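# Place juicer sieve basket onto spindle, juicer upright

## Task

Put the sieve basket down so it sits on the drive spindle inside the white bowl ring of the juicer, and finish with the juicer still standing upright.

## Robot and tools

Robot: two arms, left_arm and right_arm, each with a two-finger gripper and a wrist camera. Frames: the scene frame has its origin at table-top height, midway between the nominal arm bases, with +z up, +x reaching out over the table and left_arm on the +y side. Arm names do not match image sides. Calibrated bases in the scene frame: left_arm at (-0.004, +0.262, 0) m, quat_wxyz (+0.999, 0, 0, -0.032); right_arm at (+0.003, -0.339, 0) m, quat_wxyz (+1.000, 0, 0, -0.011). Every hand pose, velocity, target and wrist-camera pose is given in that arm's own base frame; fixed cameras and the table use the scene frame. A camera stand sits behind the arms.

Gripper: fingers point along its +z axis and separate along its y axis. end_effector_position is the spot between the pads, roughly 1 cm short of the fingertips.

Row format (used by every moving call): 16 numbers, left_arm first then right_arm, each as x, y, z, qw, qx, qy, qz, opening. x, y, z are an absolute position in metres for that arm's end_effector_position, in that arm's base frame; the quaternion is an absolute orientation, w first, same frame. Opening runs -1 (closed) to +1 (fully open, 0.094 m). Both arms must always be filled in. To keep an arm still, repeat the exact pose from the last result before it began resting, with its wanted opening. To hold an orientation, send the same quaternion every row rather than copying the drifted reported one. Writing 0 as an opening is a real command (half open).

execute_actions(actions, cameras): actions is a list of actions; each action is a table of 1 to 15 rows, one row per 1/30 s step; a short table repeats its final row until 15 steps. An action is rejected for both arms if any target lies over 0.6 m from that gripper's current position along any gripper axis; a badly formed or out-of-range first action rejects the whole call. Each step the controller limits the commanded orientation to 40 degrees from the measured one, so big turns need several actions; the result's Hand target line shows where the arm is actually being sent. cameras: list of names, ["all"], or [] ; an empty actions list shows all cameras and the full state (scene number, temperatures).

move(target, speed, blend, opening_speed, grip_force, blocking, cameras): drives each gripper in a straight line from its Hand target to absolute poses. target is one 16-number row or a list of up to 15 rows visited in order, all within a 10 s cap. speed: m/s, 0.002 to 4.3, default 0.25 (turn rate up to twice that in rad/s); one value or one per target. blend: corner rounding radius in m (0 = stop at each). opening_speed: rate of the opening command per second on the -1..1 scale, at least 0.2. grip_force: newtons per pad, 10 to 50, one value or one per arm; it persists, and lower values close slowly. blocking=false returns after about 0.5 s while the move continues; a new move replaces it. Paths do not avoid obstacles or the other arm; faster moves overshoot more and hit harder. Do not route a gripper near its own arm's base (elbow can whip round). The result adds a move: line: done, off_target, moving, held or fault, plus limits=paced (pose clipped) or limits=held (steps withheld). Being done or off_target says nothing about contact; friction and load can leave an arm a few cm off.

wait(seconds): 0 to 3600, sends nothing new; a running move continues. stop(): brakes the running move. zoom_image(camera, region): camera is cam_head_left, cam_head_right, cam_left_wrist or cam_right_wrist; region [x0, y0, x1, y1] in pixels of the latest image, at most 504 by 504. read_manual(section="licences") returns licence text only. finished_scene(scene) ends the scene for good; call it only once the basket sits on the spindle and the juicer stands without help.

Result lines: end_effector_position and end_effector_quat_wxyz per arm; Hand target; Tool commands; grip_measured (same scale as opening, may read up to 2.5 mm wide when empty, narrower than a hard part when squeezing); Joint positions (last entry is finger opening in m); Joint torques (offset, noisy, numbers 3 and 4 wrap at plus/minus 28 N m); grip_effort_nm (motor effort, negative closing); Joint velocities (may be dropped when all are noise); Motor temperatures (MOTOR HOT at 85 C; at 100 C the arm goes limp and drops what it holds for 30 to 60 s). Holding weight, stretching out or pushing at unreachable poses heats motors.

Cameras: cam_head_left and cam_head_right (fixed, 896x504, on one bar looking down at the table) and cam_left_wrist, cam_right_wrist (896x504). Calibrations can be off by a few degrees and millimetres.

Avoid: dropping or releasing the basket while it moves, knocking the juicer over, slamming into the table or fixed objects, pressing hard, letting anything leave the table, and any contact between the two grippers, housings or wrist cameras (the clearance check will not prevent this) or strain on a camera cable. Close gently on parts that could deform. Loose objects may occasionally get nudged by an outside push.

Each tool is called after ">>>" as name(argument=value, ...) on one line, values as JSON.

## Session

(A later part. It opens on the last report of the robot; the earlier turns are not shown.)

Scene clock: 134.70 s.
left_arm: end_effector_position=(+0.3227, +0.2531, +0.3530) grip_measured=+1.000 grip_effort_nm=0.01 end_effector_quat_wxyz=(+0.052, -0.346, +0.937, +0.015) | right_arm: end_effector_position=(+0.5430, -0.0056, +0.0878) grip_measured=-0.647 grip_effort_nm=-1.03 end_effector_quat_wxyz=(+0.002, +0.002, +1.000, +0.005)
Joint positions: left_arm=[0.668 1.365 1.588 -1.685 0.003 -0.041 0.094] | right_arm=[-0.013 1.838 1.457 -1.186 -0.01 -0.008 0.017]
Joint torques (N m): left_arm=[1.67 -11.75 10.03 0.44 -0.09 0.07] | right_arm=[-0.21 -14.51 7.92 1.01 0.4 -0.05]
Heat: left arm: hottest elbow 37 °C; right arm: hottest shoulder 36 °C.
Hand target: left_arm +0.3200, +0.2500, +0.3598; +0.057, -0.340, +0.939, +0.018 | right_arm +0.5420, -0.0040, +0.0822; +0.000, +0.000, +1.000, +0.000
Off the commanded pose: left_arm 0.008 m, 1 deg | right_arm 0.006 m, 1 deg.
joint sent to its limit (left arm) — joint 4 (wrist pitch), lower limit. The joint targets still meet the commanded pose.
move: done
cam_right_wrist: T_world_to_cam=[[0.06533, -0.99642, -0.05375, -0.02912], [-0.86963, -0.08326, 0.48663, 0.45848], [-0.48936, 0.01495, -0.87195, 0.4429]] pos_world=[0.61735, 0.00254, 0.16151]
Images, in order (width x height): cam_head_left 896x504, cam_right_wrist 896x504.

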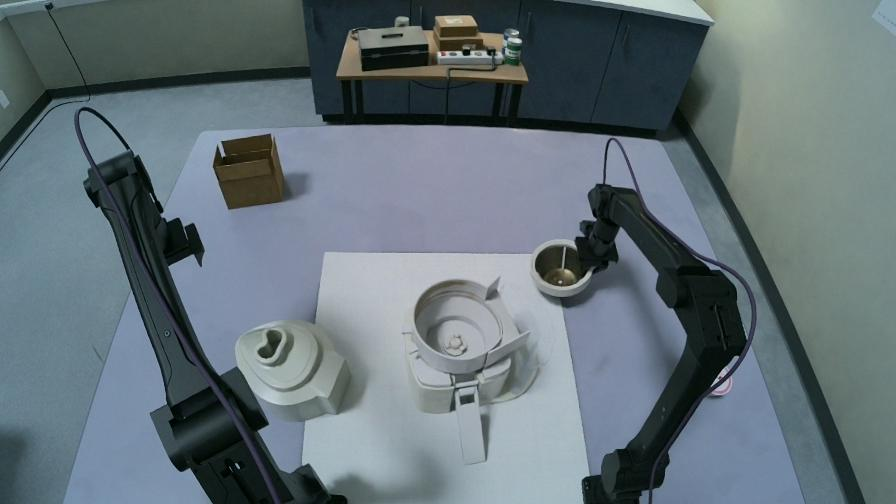

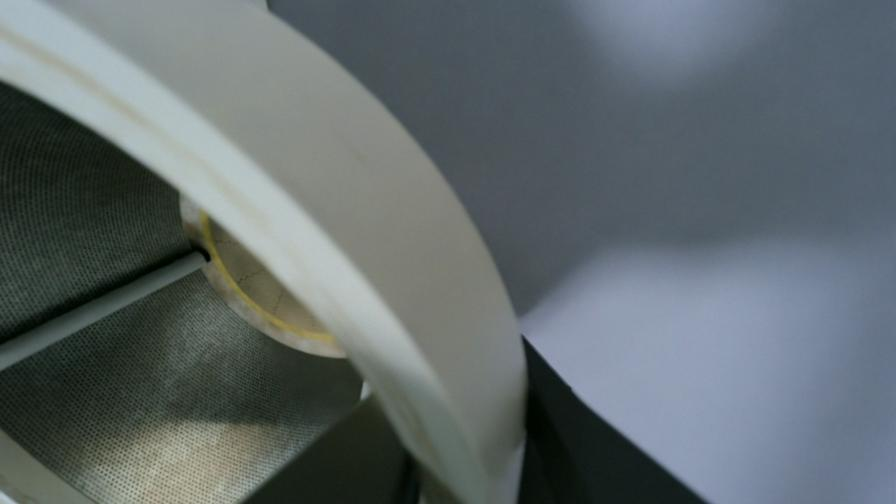

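>>> move(target=[0.32,0.25,0.36,0.056,-0.34,0.939,0.018,1,0.542,-0.004,0.16,0,0,1,0,-0.95], speed=0.1, cameras=["cam_right_wrist","cam_head_left"])

>>> zoom_image(camera="cam_head_left", region=[520, 180, 660, 310])

Scene clock: 148.50 s.
left_arm: end_effector_position=(+0.3227, +0.2531, +0.3530) grip_measured=+1.000 grip_effort_nm=0.02 end_effector_quat_wxyz=(+0.052, -0.346, +0.937, +0.015) | right_arm: end_effector_position=(+0.5188, -0.0070, +0.1241) grip_measured=-0.647 grip_effort_nm=-1.03 end_effector_quat_wxyz=(-0.039, +0.002, +0.999, +0.000)
Joint positions: left_arm=[0.668 1.365 1.588 -1.685 0.003 -0.041 0.094] | right_arm=[-0.013 1.798 1.498 -1.349 0 -0.008 0.017]
Joint torques (N m): left_arm=[1.26 -11.81 10.07 0.21 -0.12 0.07] | right_arm=[0.62 -15.85 14.65 0.06 -0.01 -0.05]
Heat: left arm: hottest elbow 37 °C; right arm: hottest shoulder 36 °C.
Hand target: left_arm +0.3200, +0.2500, +0.3598; +0.057, -0.340, +0.939, +0.018 | right_arm +0.5396, -0.0040, +0.1601; +0.000, +0.000, +1.000, +0.000
Off the commanded pose: left_arm 0.008 m, 1 deg | right_arm 0.043 m, 4 deg.
joint sent to its limit (left arm) — joint 4 (wrist pitch), lower limit. The joint targets still meet the commanded pose.
move: off_target (right_arm)
cam_right_wrist: T_world_to_cam=[[0.06137, -0.99686, -0.05011, -0.02532], [-0.82671, -0.0789, 0.55707, 0.38862], [-0.55927, 0.00723, -0.82895, 0.49354]] pos_world=[0.59885, 0.00185, 0.19137]
Images, in order (width x height): cam_head_left 896x504, cam_right_wrist 896x504.

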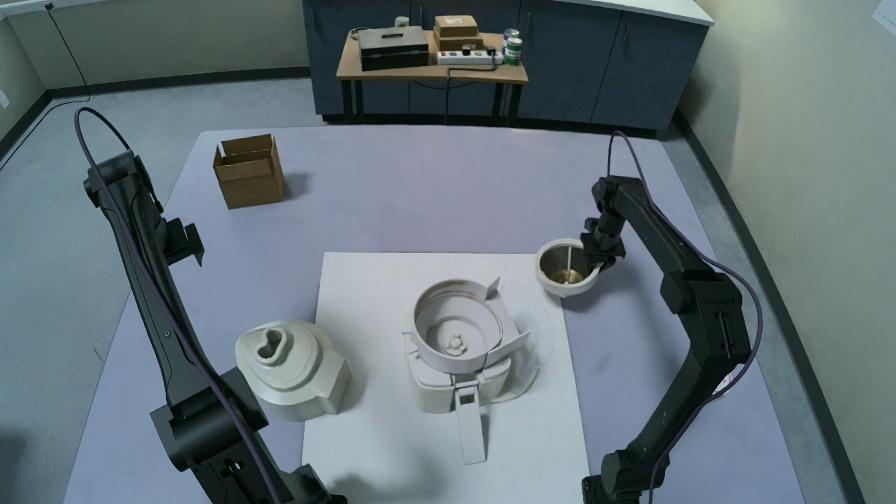

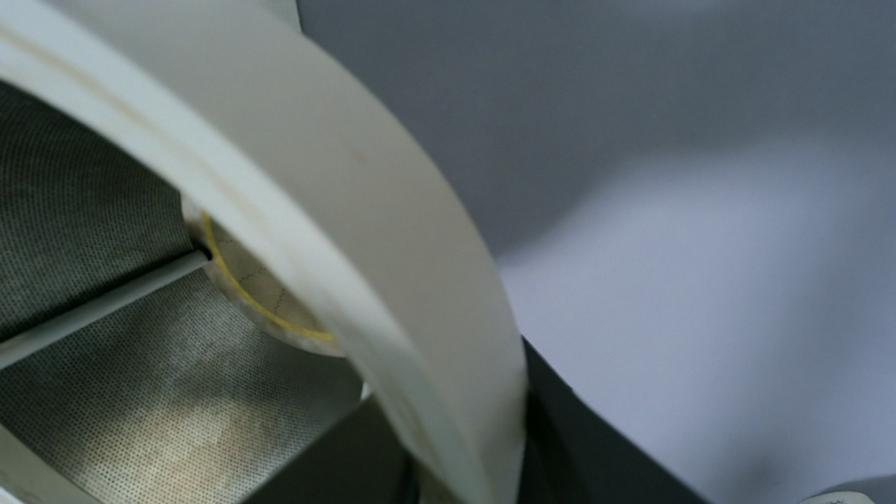

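Scaled by 3.600 from the camera's image (finer frame: 1280x720).

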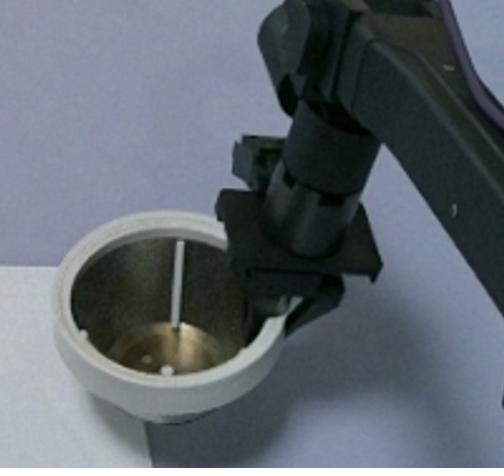

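>>> move(target=[0.32,0.25,0.36,0.056,-0.34,0.939,0.018,1,0.56,-0.004,0.24,0,0,1,0,-0.95], speed=0.1, cameras=["cam_right_wrist","cam_head_left","cam_left_wrist"])

>>> zoom_image(camera="cam_head_left", region=[520, 180, 660, 310])

Scene clock: 154.47 s.
left_arm: end_effector_position=(+0.3227, +0.2531, +0.3530) grip_measured=+1.000 grip_effort_nm=0.02 end_effector_quat_wxyz=(+0.052, -0.346, +0.937, +0.015) | right_arm: end_effector_position=(+0.5414, -0.0073, +0.2096) grip_measured=-0.647 grip_effort_nm=-1.03 end_effector_quat_wxyz=(-0.033, +0.002, +0.999, +0.000)
Joint positions: left_arm=[0.668 1.365 1.588 -1.685 0.003 -0.041 0.094] | right_arm=[-0.013 1.807 1.74 -1.569 0 -0.008 0.017]
Joint torques (N m): left_arm=[1.9 -11.34 10.22 0.16 -0.11 0.07] | right_arm=[0.44 -15.44 15.71 -0.01 -0.03 -0.05]
Heat: left arm: hottest elbow 37 °C; right arm: hottest elbow 38 °C.
Hand target: left_arm +0.3200, +0.2500, +0.3598; +0.057, -0.340, +0.939, +0.018 | right_arm +0.5578, -0.0040, +0.2401; +0.001, +0.000, +1.000, +0.000
Off the commanded pose: left_arm 0.008 m, 1 deg | right_arm 0.036 m, 4 deg.
joint sent to its limit (left arm) — joint 4 (wrist pitch), lower limit. The joint targets still meet the commanded pose.
move: off_target (right_arm)
cam_left_wrist: T_world_to_cam=[[0.70488, -0.70871, 0.02965, -0.05787], [-0.62282, -0.59836, 0.50405, 0.18942], [-0.33948, -0.37376, -0.86317, 0.60808]] pos_world=[0.36519, 0.29961, 0.43111]
cam_right_wrist: T_world_to_cam=[[0.06201, -0.99687, -0.04913, -0.02329], [-0.83347, -0.0788, 0.54691, 0.36543], [-0.54907, 0.00703, -0.83575, 0.573]] pos_world=[0.62064, 0.00155, 0.27789]
Images, in order (width x height): cam_head_left 896x504, cam_left_wrist 896x504, cam_right_wrist 896x504.

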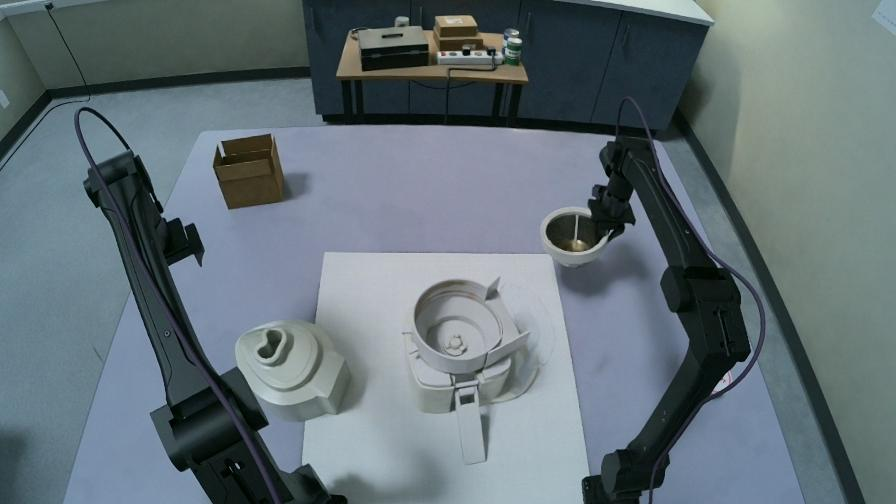

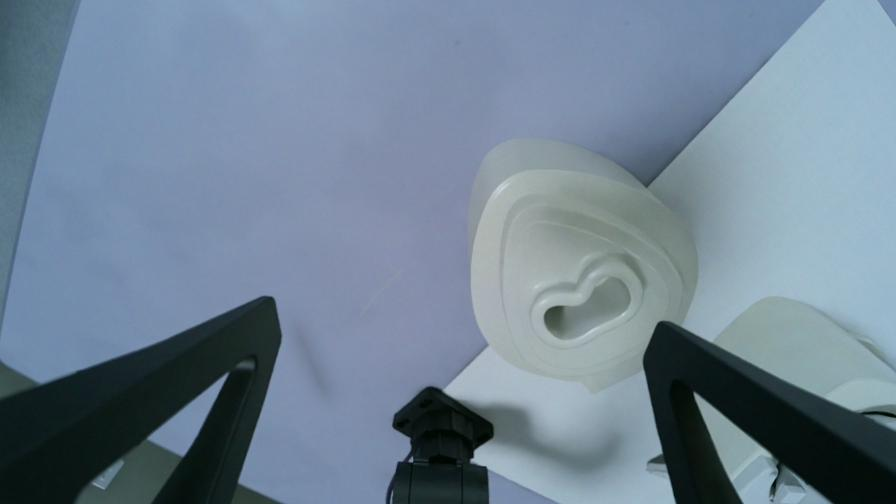

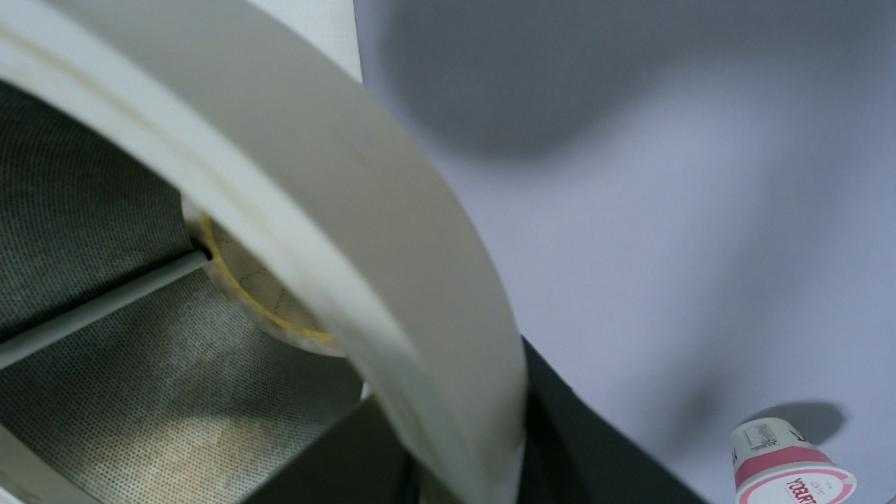

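Scaled by 3.600 from the camera's image (finer frame: 1280x720).

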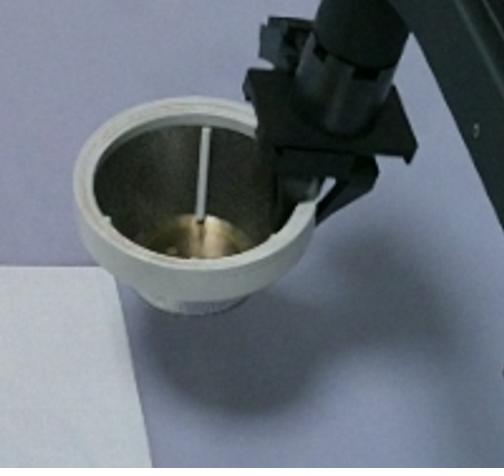

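>>> move(target=[[0.34,0.2,0.42,0.03,-0.2,0.96,-0.2,1,0.50,0.05,0.40,0.02,0,0.9945,0.1045,-0.95],[0.36,0.15,0.42,0,0,0.866,-0.5,1,0.335,0.253,0.41,0.02,0,0.9945,0.1045,-0.95]], speed=0.15, cameras=["all"])

Scene clock: 188.10 s.
left_arm: end_effector_position=(+0.3651, +0.1503, +0.4132) grip_measured=+1.000 grip_effort_nm=0.01 end_effector_quat_wxyz=(+0.269, -0.164, +0.875, -0.367) | right_arm: end_effector_position=(+0.3462, +0.2562, +0.4001) grip_measured=-0.647 grip_effort_nm=-1.03 end_effector_quat_wxyz=(+0.045, +0.000, +0.992, +0.120)
Joint positions: left_arm=[0.756 1.283 1.483 -1.685 0.943 0.343 0.094] | right_arm=[0.577 1.384 1.718 -1.696 -0.151 0.593 0.017]
Joint torques (N m): left_arm=[2.32 -10.99 9.7 0.05 0.72 0.12] | right_arm=[0.38 -11.22 9.13 0.57 -0.11 0.06]
Heat: left arm: hottest elbow 38 °C; right arm: hottest elbow 41 °C.
Hand target: left_arm +0.3606, +0.1495, +0.4194; +0.277, -0.161, +0.875, -0.364 | right_arm +0.3352, +0.2532, +0.4090; +0.049, +0.002, +0.991, +0.124
Off the commanded pose: left_arm 0.008 m, 39 deg | right_arm 0.015 m, 3 deg.
joint sent to its limit (left arm) — joint 4 (wrist pitch), lower limit. The joint targets are off in orientation, not in position.
joint sent to its limit (right arm) — joint 4 (wrist pitch), lower limit. The joint targets are off in orientation, not in position.
move: off_target (left_arm, right_arm)
cam_left_wrist: T_world_to_cam=[[0.14194, -0.62997, 0.76354, -0.27199], [-0.98984, -0.09637, 0.10449, 0.34754], [0.00776, -0.77062, -0.63725, 0.4756]] pos_world=[0.37893, 0.22865, 0.47444]
cam_right_wrist: T_world_to_cam=[[0.08433, -0.95819, -0.27342, 0.33296], [-0.90685, -0.18751, 0.37744, 0.24037], [-0.41293, 0.21613, -0.88475, 0.54198]] pos_world=[0.4137, 0.24697, 0.47983]

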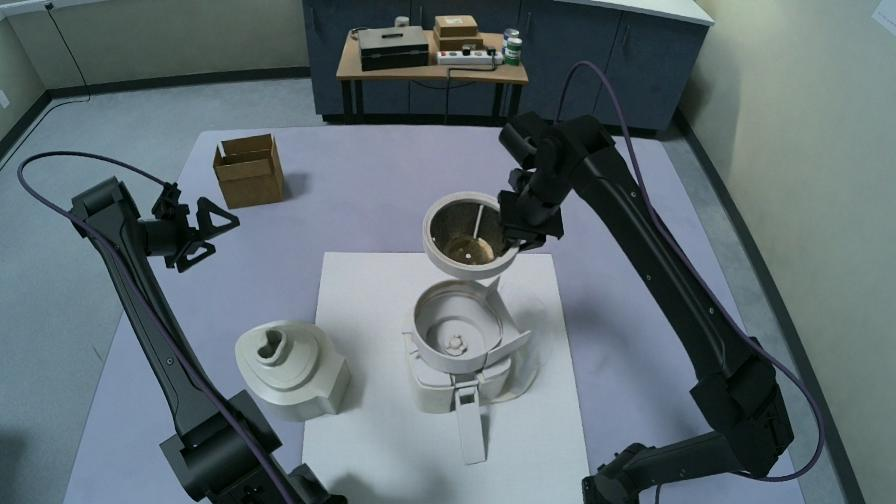

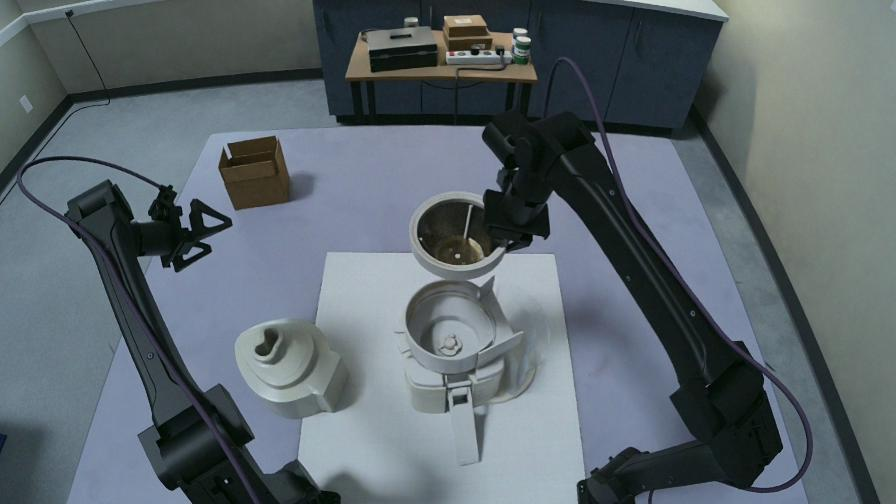

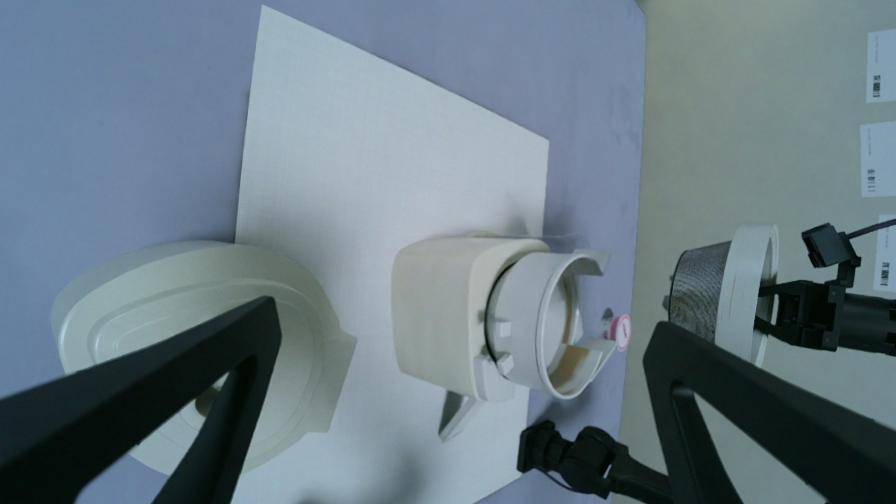

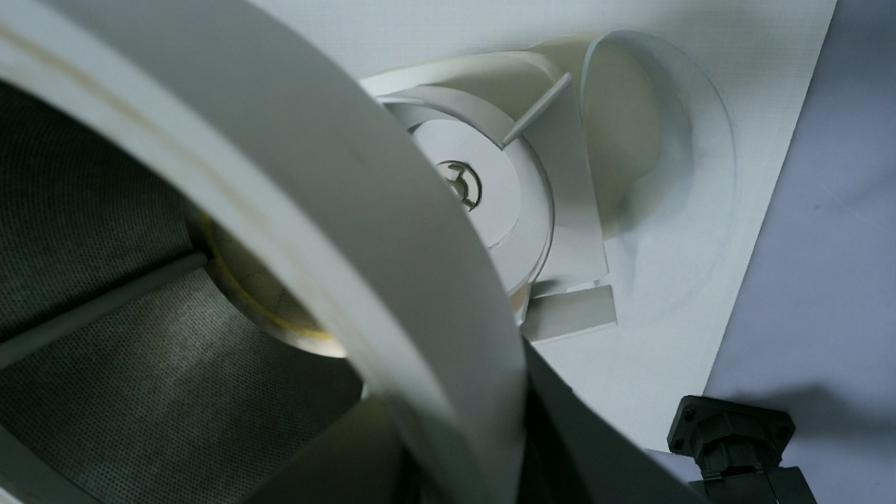

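>>> zoom_image(camera="cam_left_wrist", region=[380, 180, 896, 440])

>>> zoom_image(camera="cam_left_wrist", region=[640, 200, 840, 380])

Region (380, 180, 896, 440) is 516x260 pixels. A region can be at most 504 by 504 pixels.

Scaled by 2.520 from the camera's image (finer frame: 1280x720).

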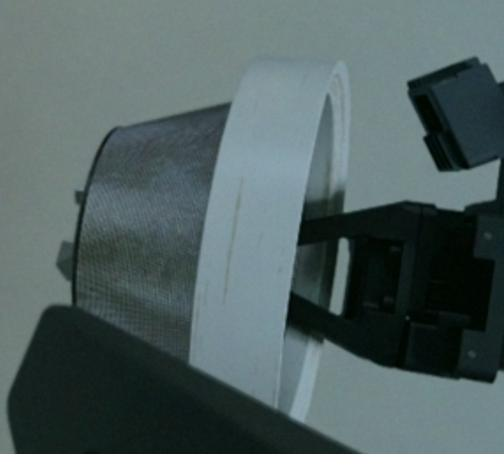

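>>> zoom_image(camera="cam_left_wrist", region=[440, 210, 680, 430])

>>> zoom_image(camera="cam_right_wrist", region=[360, 40, 640, 340])

Scaled by 2.100 from the camera's image (finer frame: 1280x720).

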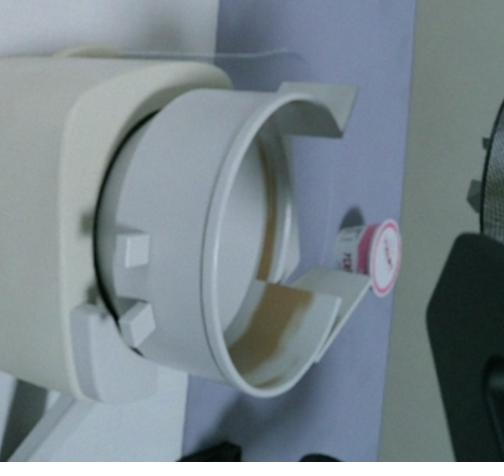

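Scaled by 1.680 from the camera's image (finer frame: 1280x720).

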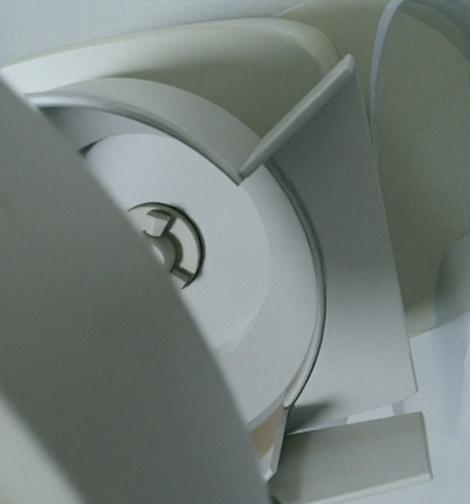

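>>> move(target=[0.36,0.15,0.42,0.277,-0.161,0.875,-0.364,1,0.28,0.256,0.40,0.02,0,0.9895,0.144,-0.95], speed=0.12, cameras=["all"])

>>> zoom_image(camera="cam_left_wrist", region=[440, 170, 860, 430])

>>> zoom_image(camera="cam_head_left", region=[380, 180, 580, 400])

Scene clock: 235.43 s.
left_arm: end_effector_position=(+0.3649, +0.1509, +0.4132) grip_measured=+1.000 grip_effort_nm=0.02 end_effector_quat_wxyz=(+0.270, -0.164, +0.875, -0.367) | right_arm: end_effector_position=(+0.2884, +0.2563, +0.3948) grip_measured=-0.647 grip_effort_nm=-1.03 end_effector_quat_wxyz=(+0.019, -0.001, +0.990, +0.139)
Joint positions: left_arm=[0.758 1.283 1.483 -1.685 0.943 0.343 0.094] | right_arm=[0.638 1.268 1.594 -1.696 -0.2 0.656 0.017]
Joint torques (N m): left_arm=[1.96 -10.75 10.02 0.43 0.76 0.09] | right_arm=[0.67 -8.64 9.39 0.92 -0.31 0.09]
Heat: left arm: hottest elbow 40 °C; right arm: hottest elbow 38 °C.
Hand target: left_arm +0.3601, +0.1499, +0.4199; +0.278, -0.161, +0.875, -0.363 | right_arm +0.2801, +0.2559, +0.3998; +0.020, +0.000, +0.989, +0.144
Off the commanded pose: left_arm 0.008 m, 1 deg | right_arm 0.010 m, 1 deg.
joint sent to its limit (left arm) — joint 4 (wrist pitch), lower limit. The joint targets still meet the commanded pose.
move: done
cam_left_wrist: T_world_to_cam=[[0.14289, -0.62979, 0.76351, -0.27196], [-0.9897, -0.09787, 0.10449, 0.34759], [0.00892, -0.77058, -0.63728, 0.47563]] pos_world=[0.37863, 0.22925, 0.47444]
cam_right_wrist: T_world_to_cam=[[0.07834, -0.94623, -0.31386, 0.35105], [-0.88471, -0.2111, 0.41561, 0.17462], [-0.45952, 0.24511, -0.85368, 0.50725]] pos_world=[0.36008, 0.24471, 0.47064]

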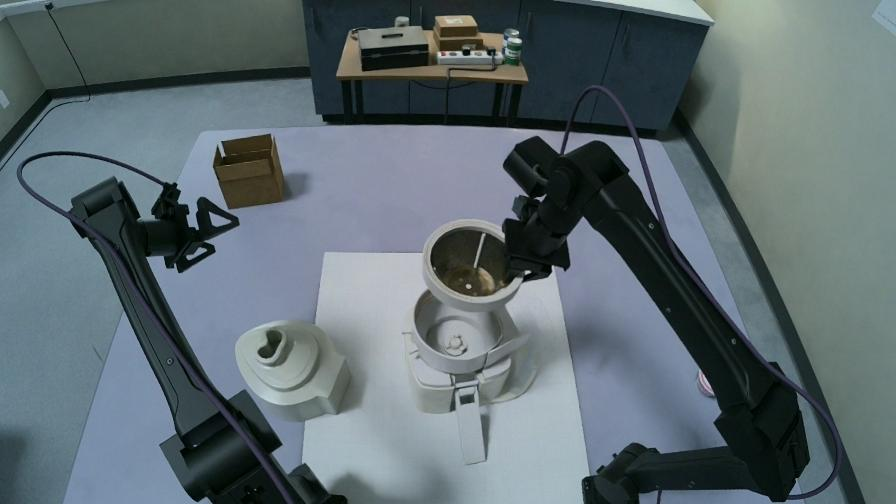

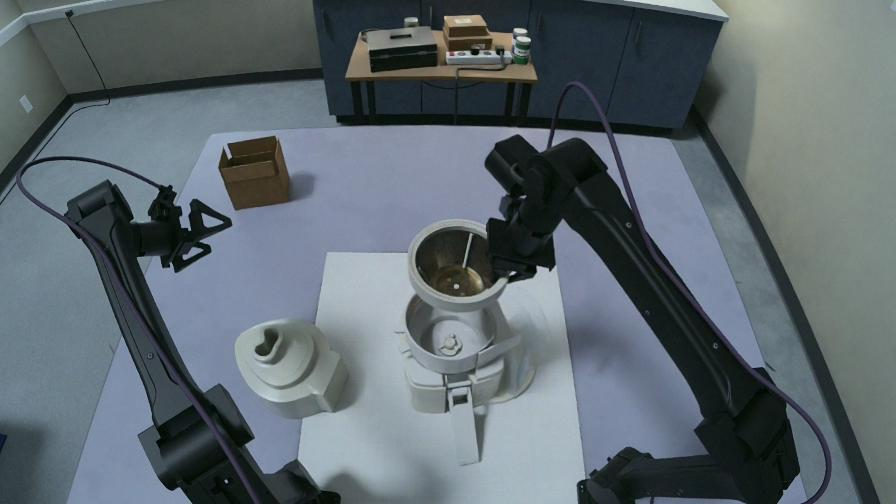

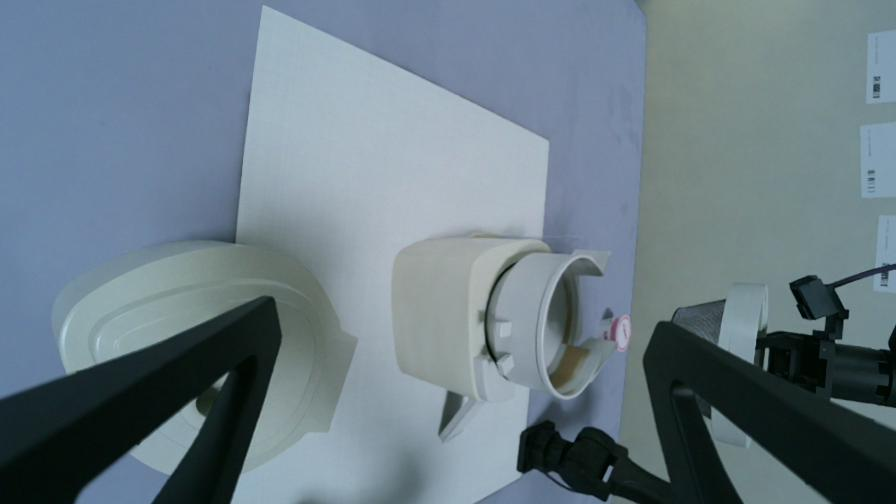

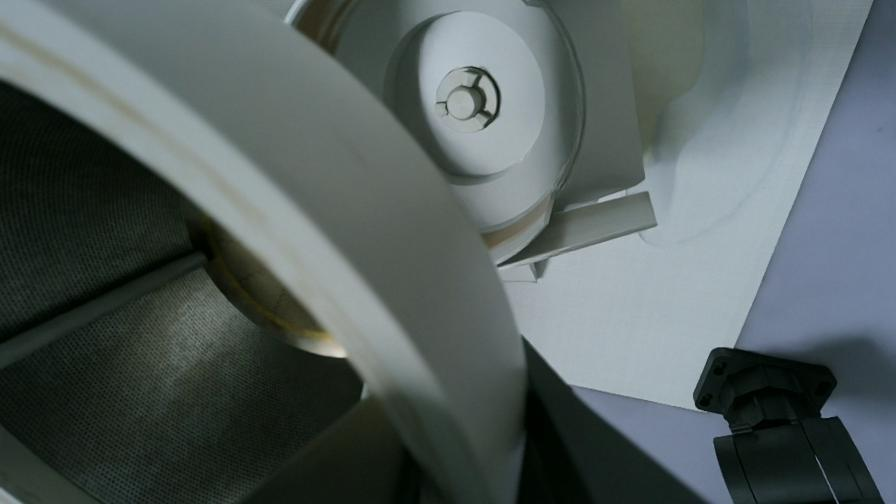

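Scaled by 1.200 from the camera's image (finer frame: 1280x720).

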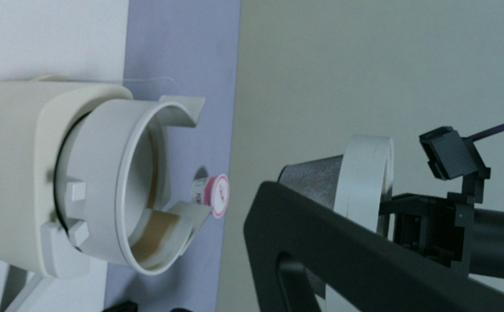

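Scaled by 2.291 from the camera's image (finer frame: 1280x720).

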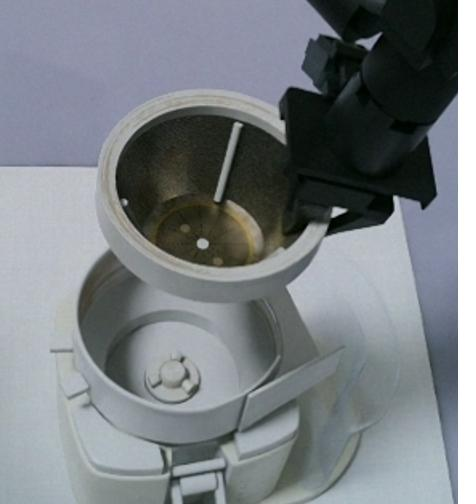

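>>> move(target=[0.36,0.15,0.42,0.277,-0.161,0.875,-0.364,1,0.282,0.262,0.33,0.01,0,0.9895,0.144,-0.95], speed=0.08, cameras=["all"])

>>> zoom_image(camera="cam_left_wrist", region=[440, 170, 860, 430])

>>> zoom_image(camera="cam_head_left", region=[380, 180, 580, 400])

>>> zoom_image(camera="cam_head_right", region=[360, 180, 560, 400])

Scene clock: 257.57 s.
left_arm: end_effector_position=(+0.3649, +0.1509, +0.4132) grip_measured=+1.000 grip_effort_nm=0.01 end_effector_quat_wxyz=(+0.270, -0.164, +0.875, -0.367) | right_arm: end_effector_position=(+0.2864, +0.2585, +0.3211) grip_measured=-0.647 grip_effort_nm=-1.03 end_effector_quat_wxyz=(-0.003, +0.002, +0.992, +0.129)
Joint positions: left_arm=[0.758 1.283 1.483 -1.685 0.943 0.343 0.094] | right_arm=[0.641 1.254 1.388 -1.551 -0.21 0.661 0.017]
Joint torques (N m): left_arm=[2.32 -10.29 9.94 0.18 0.75 0.14] | right_arm=[0.62 -8.94 9.57 1.58 -0.34 0.01]
Motor temperatures (°C): left_arm=[25 35 41 26 25 26 27] | right_arm=[27 34 37 23 26 25 27]
Heat: left arm: hottest elbow 41 °C; right arm: hottest elbow 37 °C.
Hand target: left_arm +0.3601, +0.1499, +0.4199; +0.278, -0.161, +0.875, -0.363 | right_arm +0.2820, +0.2619, +0.3300; +0.010, +0.000, +0.990, +0.144
Off the commanded pose: left_arm 0.008 m, 1 deg | right_arm 0.010 m, 2 deg.
joint sent to its limit (left arm) — joint 4 (wrist pitch), lower limit. The joint targets still meet the commanded pose.
move: done
cam_left_wrist: T_world_to_cam=[[0.14289, -0.62979, 0.76351, -0.27196], [-0.9897, -0.09787, 0.10449, 0.34759], [0.00892, -0.77058, -0.63728, 0.47563]] pos_world=[0.37863, 0.22925, 0.47444]
cam_right_wrist: T_world_to_cam=[[0.06544, -0.95214, -0.29859, 0.33053], [-0.86479, -0.20341, 0.45909, 0.18218], [-0.49786, 0.22817, -0.83671, 0.45282]] pos_world=[0.36136, 0.24845, 0.39393]

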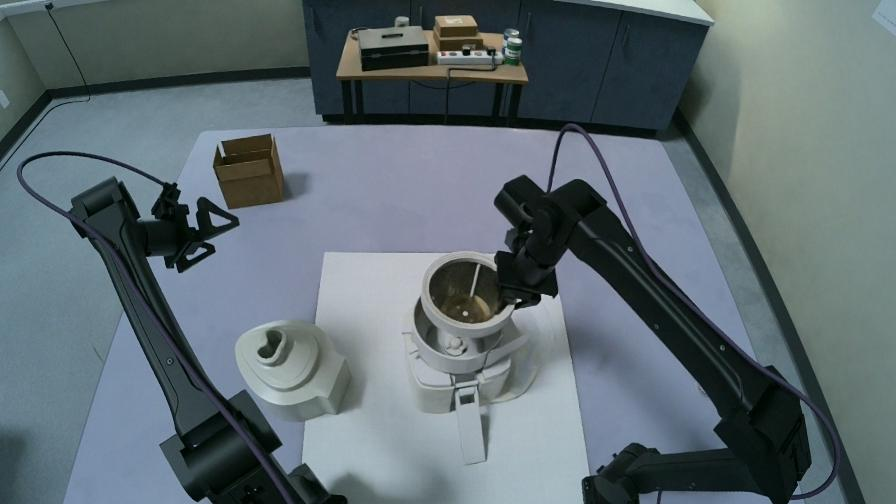

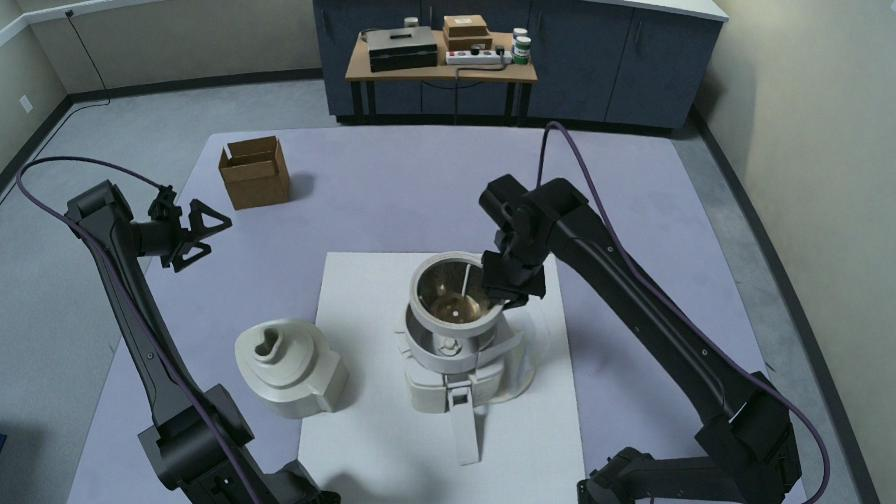

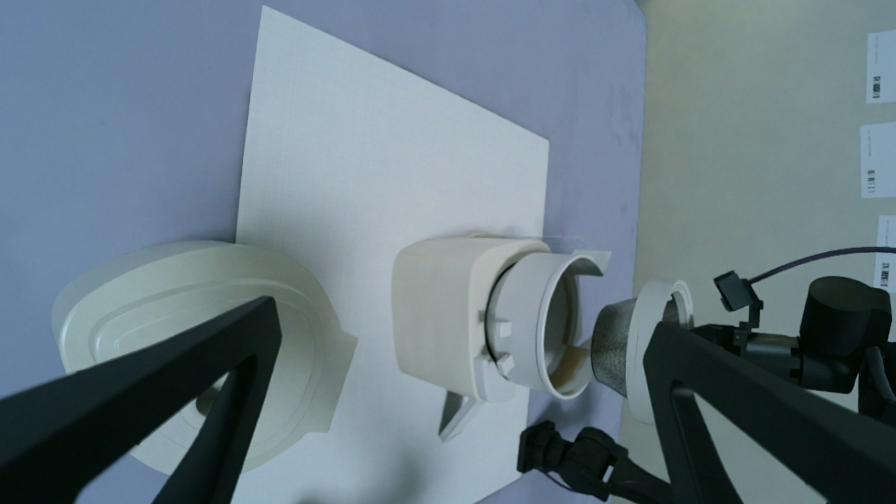

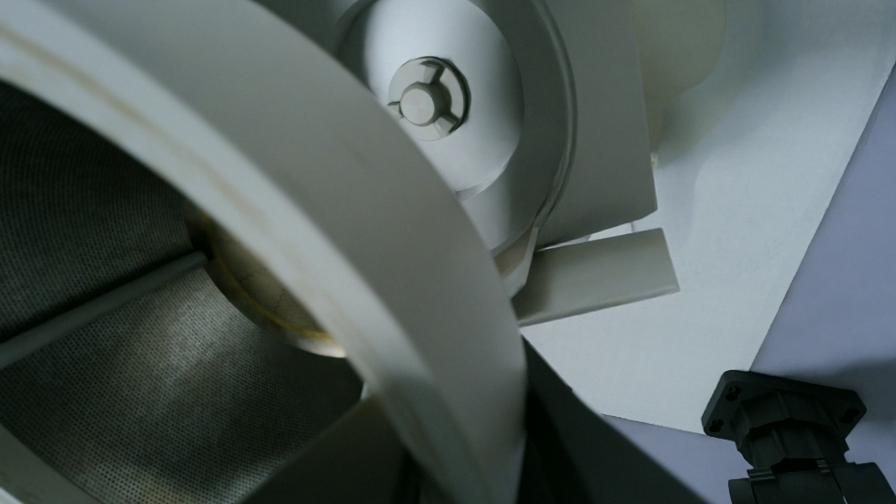

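Scaled by 1.200 from the camera's image (finer frame: 1280x720).

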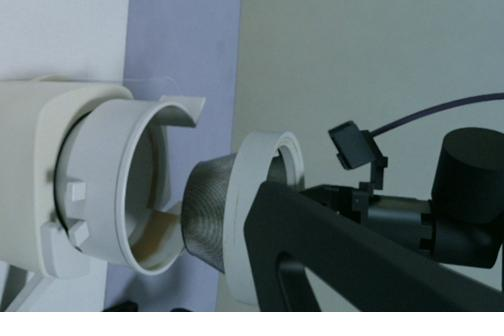

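Scaled by 2.291 from the camera's image (finer frame: 1280x720).

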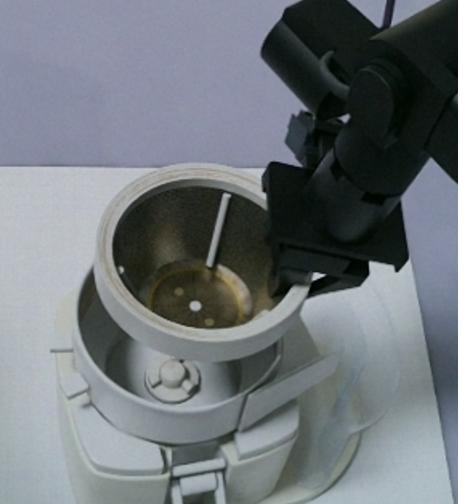

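Scaled by 2.291 from the camera's image (finer frame: 1280x720).

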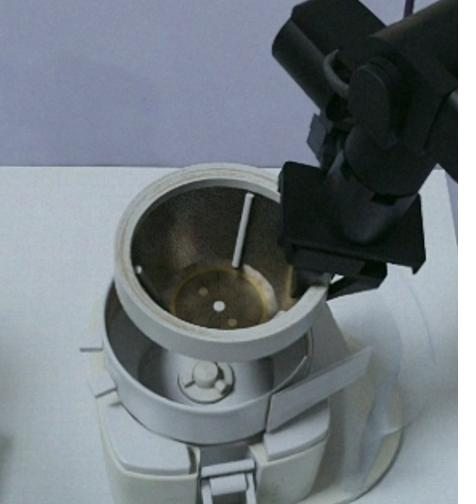

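>>> zoom_image(camera="cam_left_wrist", region=[480, 230, 720, 430])

Scaled by 2.100 from the camera's image (finer frame: 1280x720).

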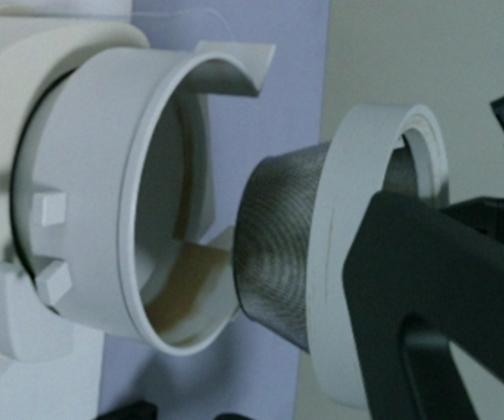

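>>> move(target=[0.36,0.15,0.42,0.277,-0.161,0.875,-0.364,1,0.282,0.271,0.30,0.01,0,0.9895,0.144,-0.95], speed=0.06, cameras=["all"])

>>> zoom_image(camera="cam_left_wrist", region=[480, 230, 720, 430])

>>> zoom_image(camera="cam_head_left", region=[380, 220, 580, 400])

>>> zoom_image(camera="cam_head_right", region=[360, 220, 560, 400])

Scene clock: 279.47 s.
left_arm: end_effector_position=(+0.3649, +0.1509, +0.4132) grip_measured=+1.000 grip_effort_nm=0.01 end_effector_quat_wxyz=(+0.270, -0.164, +0.875, -0.367) | right_arm: end_effector_position=(+0.2847, +0.2667, +0.2937) grip_measured=-0.647 grip_effort_nm=-1.03 end_effector_quat_wxyz=(-0.001, +0.001, +0.991, +0.133)
Joint positions: left_arm=[0.758 1.283 1.483 -1.685 0.943 0.343 0.094] | right_arm=[0.661 1.251 1.312 -1.468 -0.211 0.681 0.017]
Joint torques (N m): left_arm=[2.73 -10.64 9.78 -0.1 0.8 0.13] | right_arm=[0.91 -9 9.51 1.76 -0.2 0.07]
Heat: left arm: hottest elbow 41 °C; right arm: hottest elbow 37 °C.
Hand target: left_arm +0.3601, +0.1499, +0.4199; +0.278, -0.161, +0.875, -0.363 | right_arm +0.2820, +0.2709, +0.3000; +0.010, +0.000, +0.990, +0.144
Off the commanded pose: left_arm 0.008 m, 1 deg | right_arm 0.008 m, 2 deg.
joint sent to its limit (left arm) — joint 4 (wrist pitch), lower limit. The joint targets still meet the commanded pose.
move: done
cam_left_wrist: T_world_to_cam=[[0.14289, -0.62979, 0.76351, -0.27196], [-0.9897, -0.09787, 0.10449, 0.34759], [0.00892, -0.77058, -0.63728, 0.47563]] pos_world=[0.37863, 0.22925, 0.47444]
cam_right_wrist: T_world_to_cam=[[0.06645, -0.95004, -0.30497, 0.33127], [-0.86632, -0.20658, 0.45476, 0.19758], [-0.49504, 0.23398, -0.83677, 0.42482]] pos_world=[0.35946, 0.25613, 0.36665]

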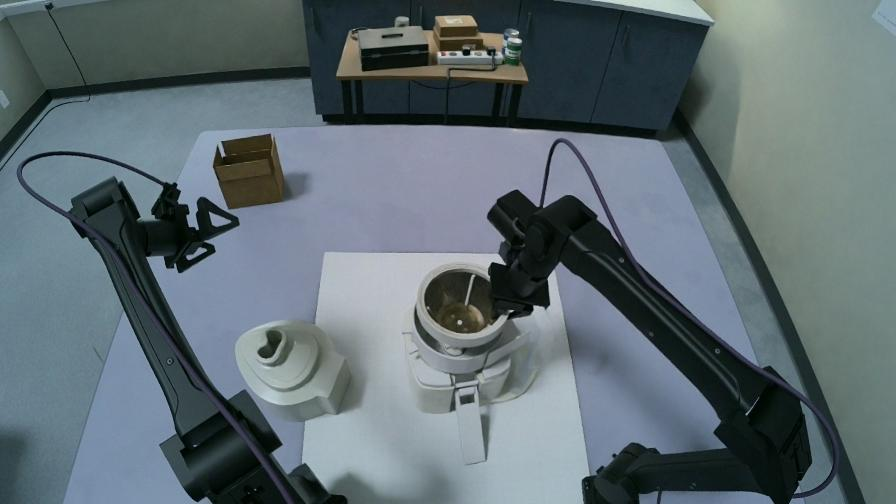

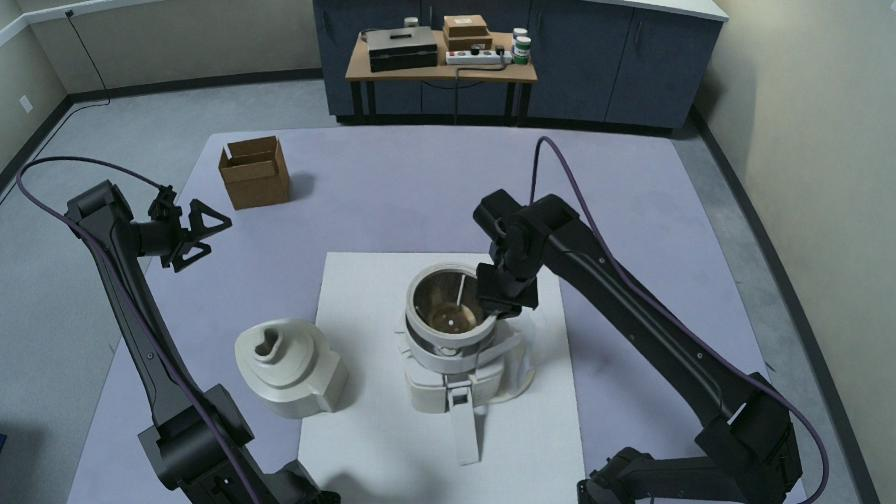

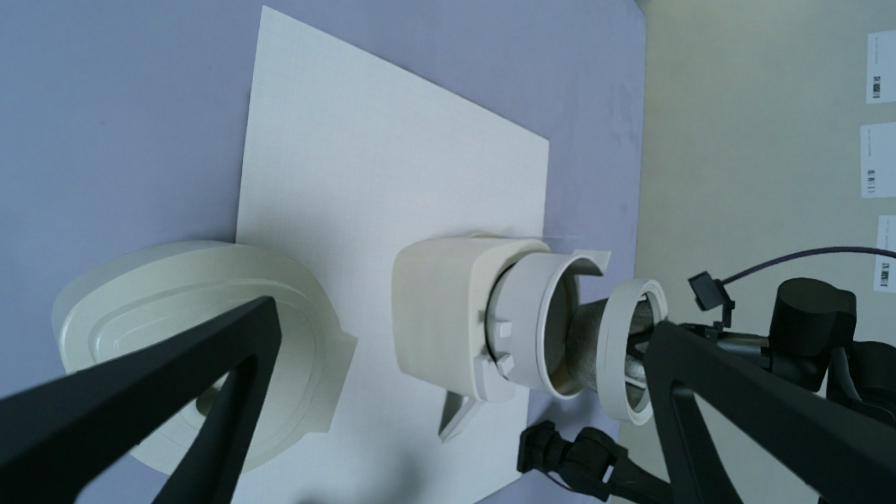

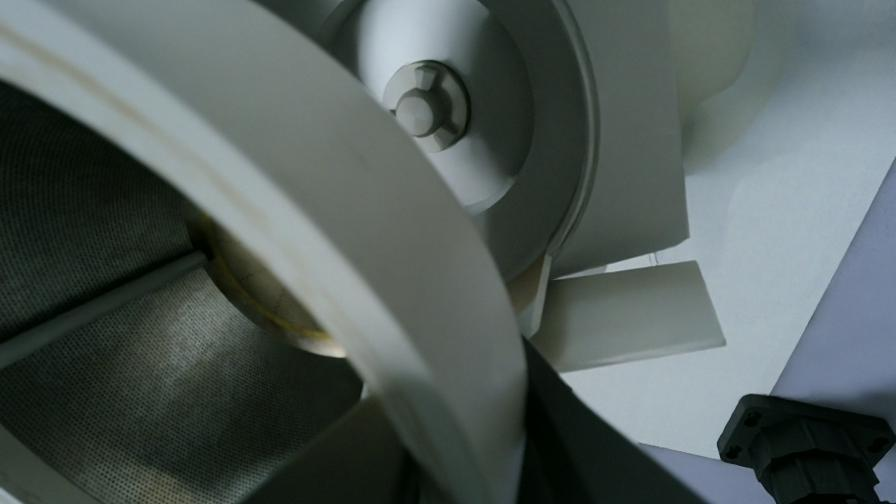

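Scaled by 2.100 from the camera's image (finer frame: 1280x720).

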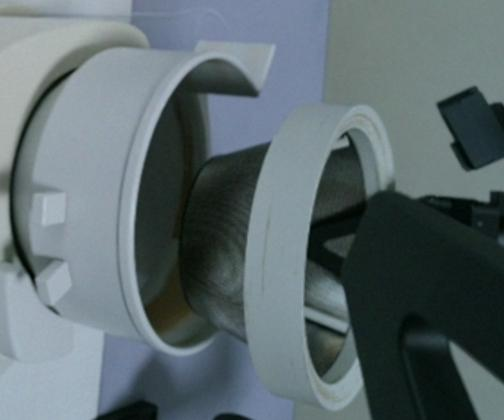

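Scaled by 2.520 from the camera's image (finer frame: 1280x720).

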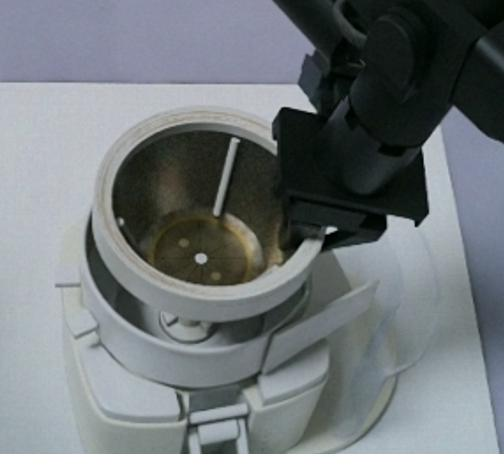

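Scaled by 2.520 from the camera's image (finer frame: 1280x720).

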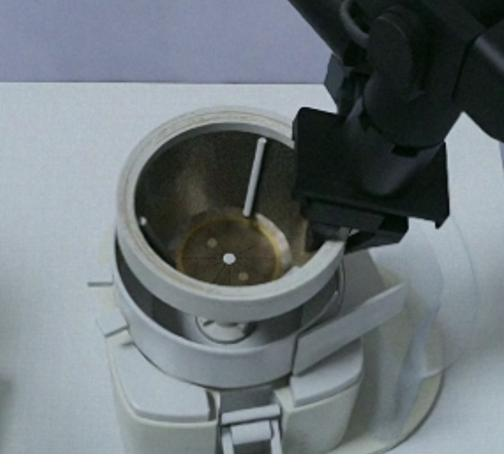

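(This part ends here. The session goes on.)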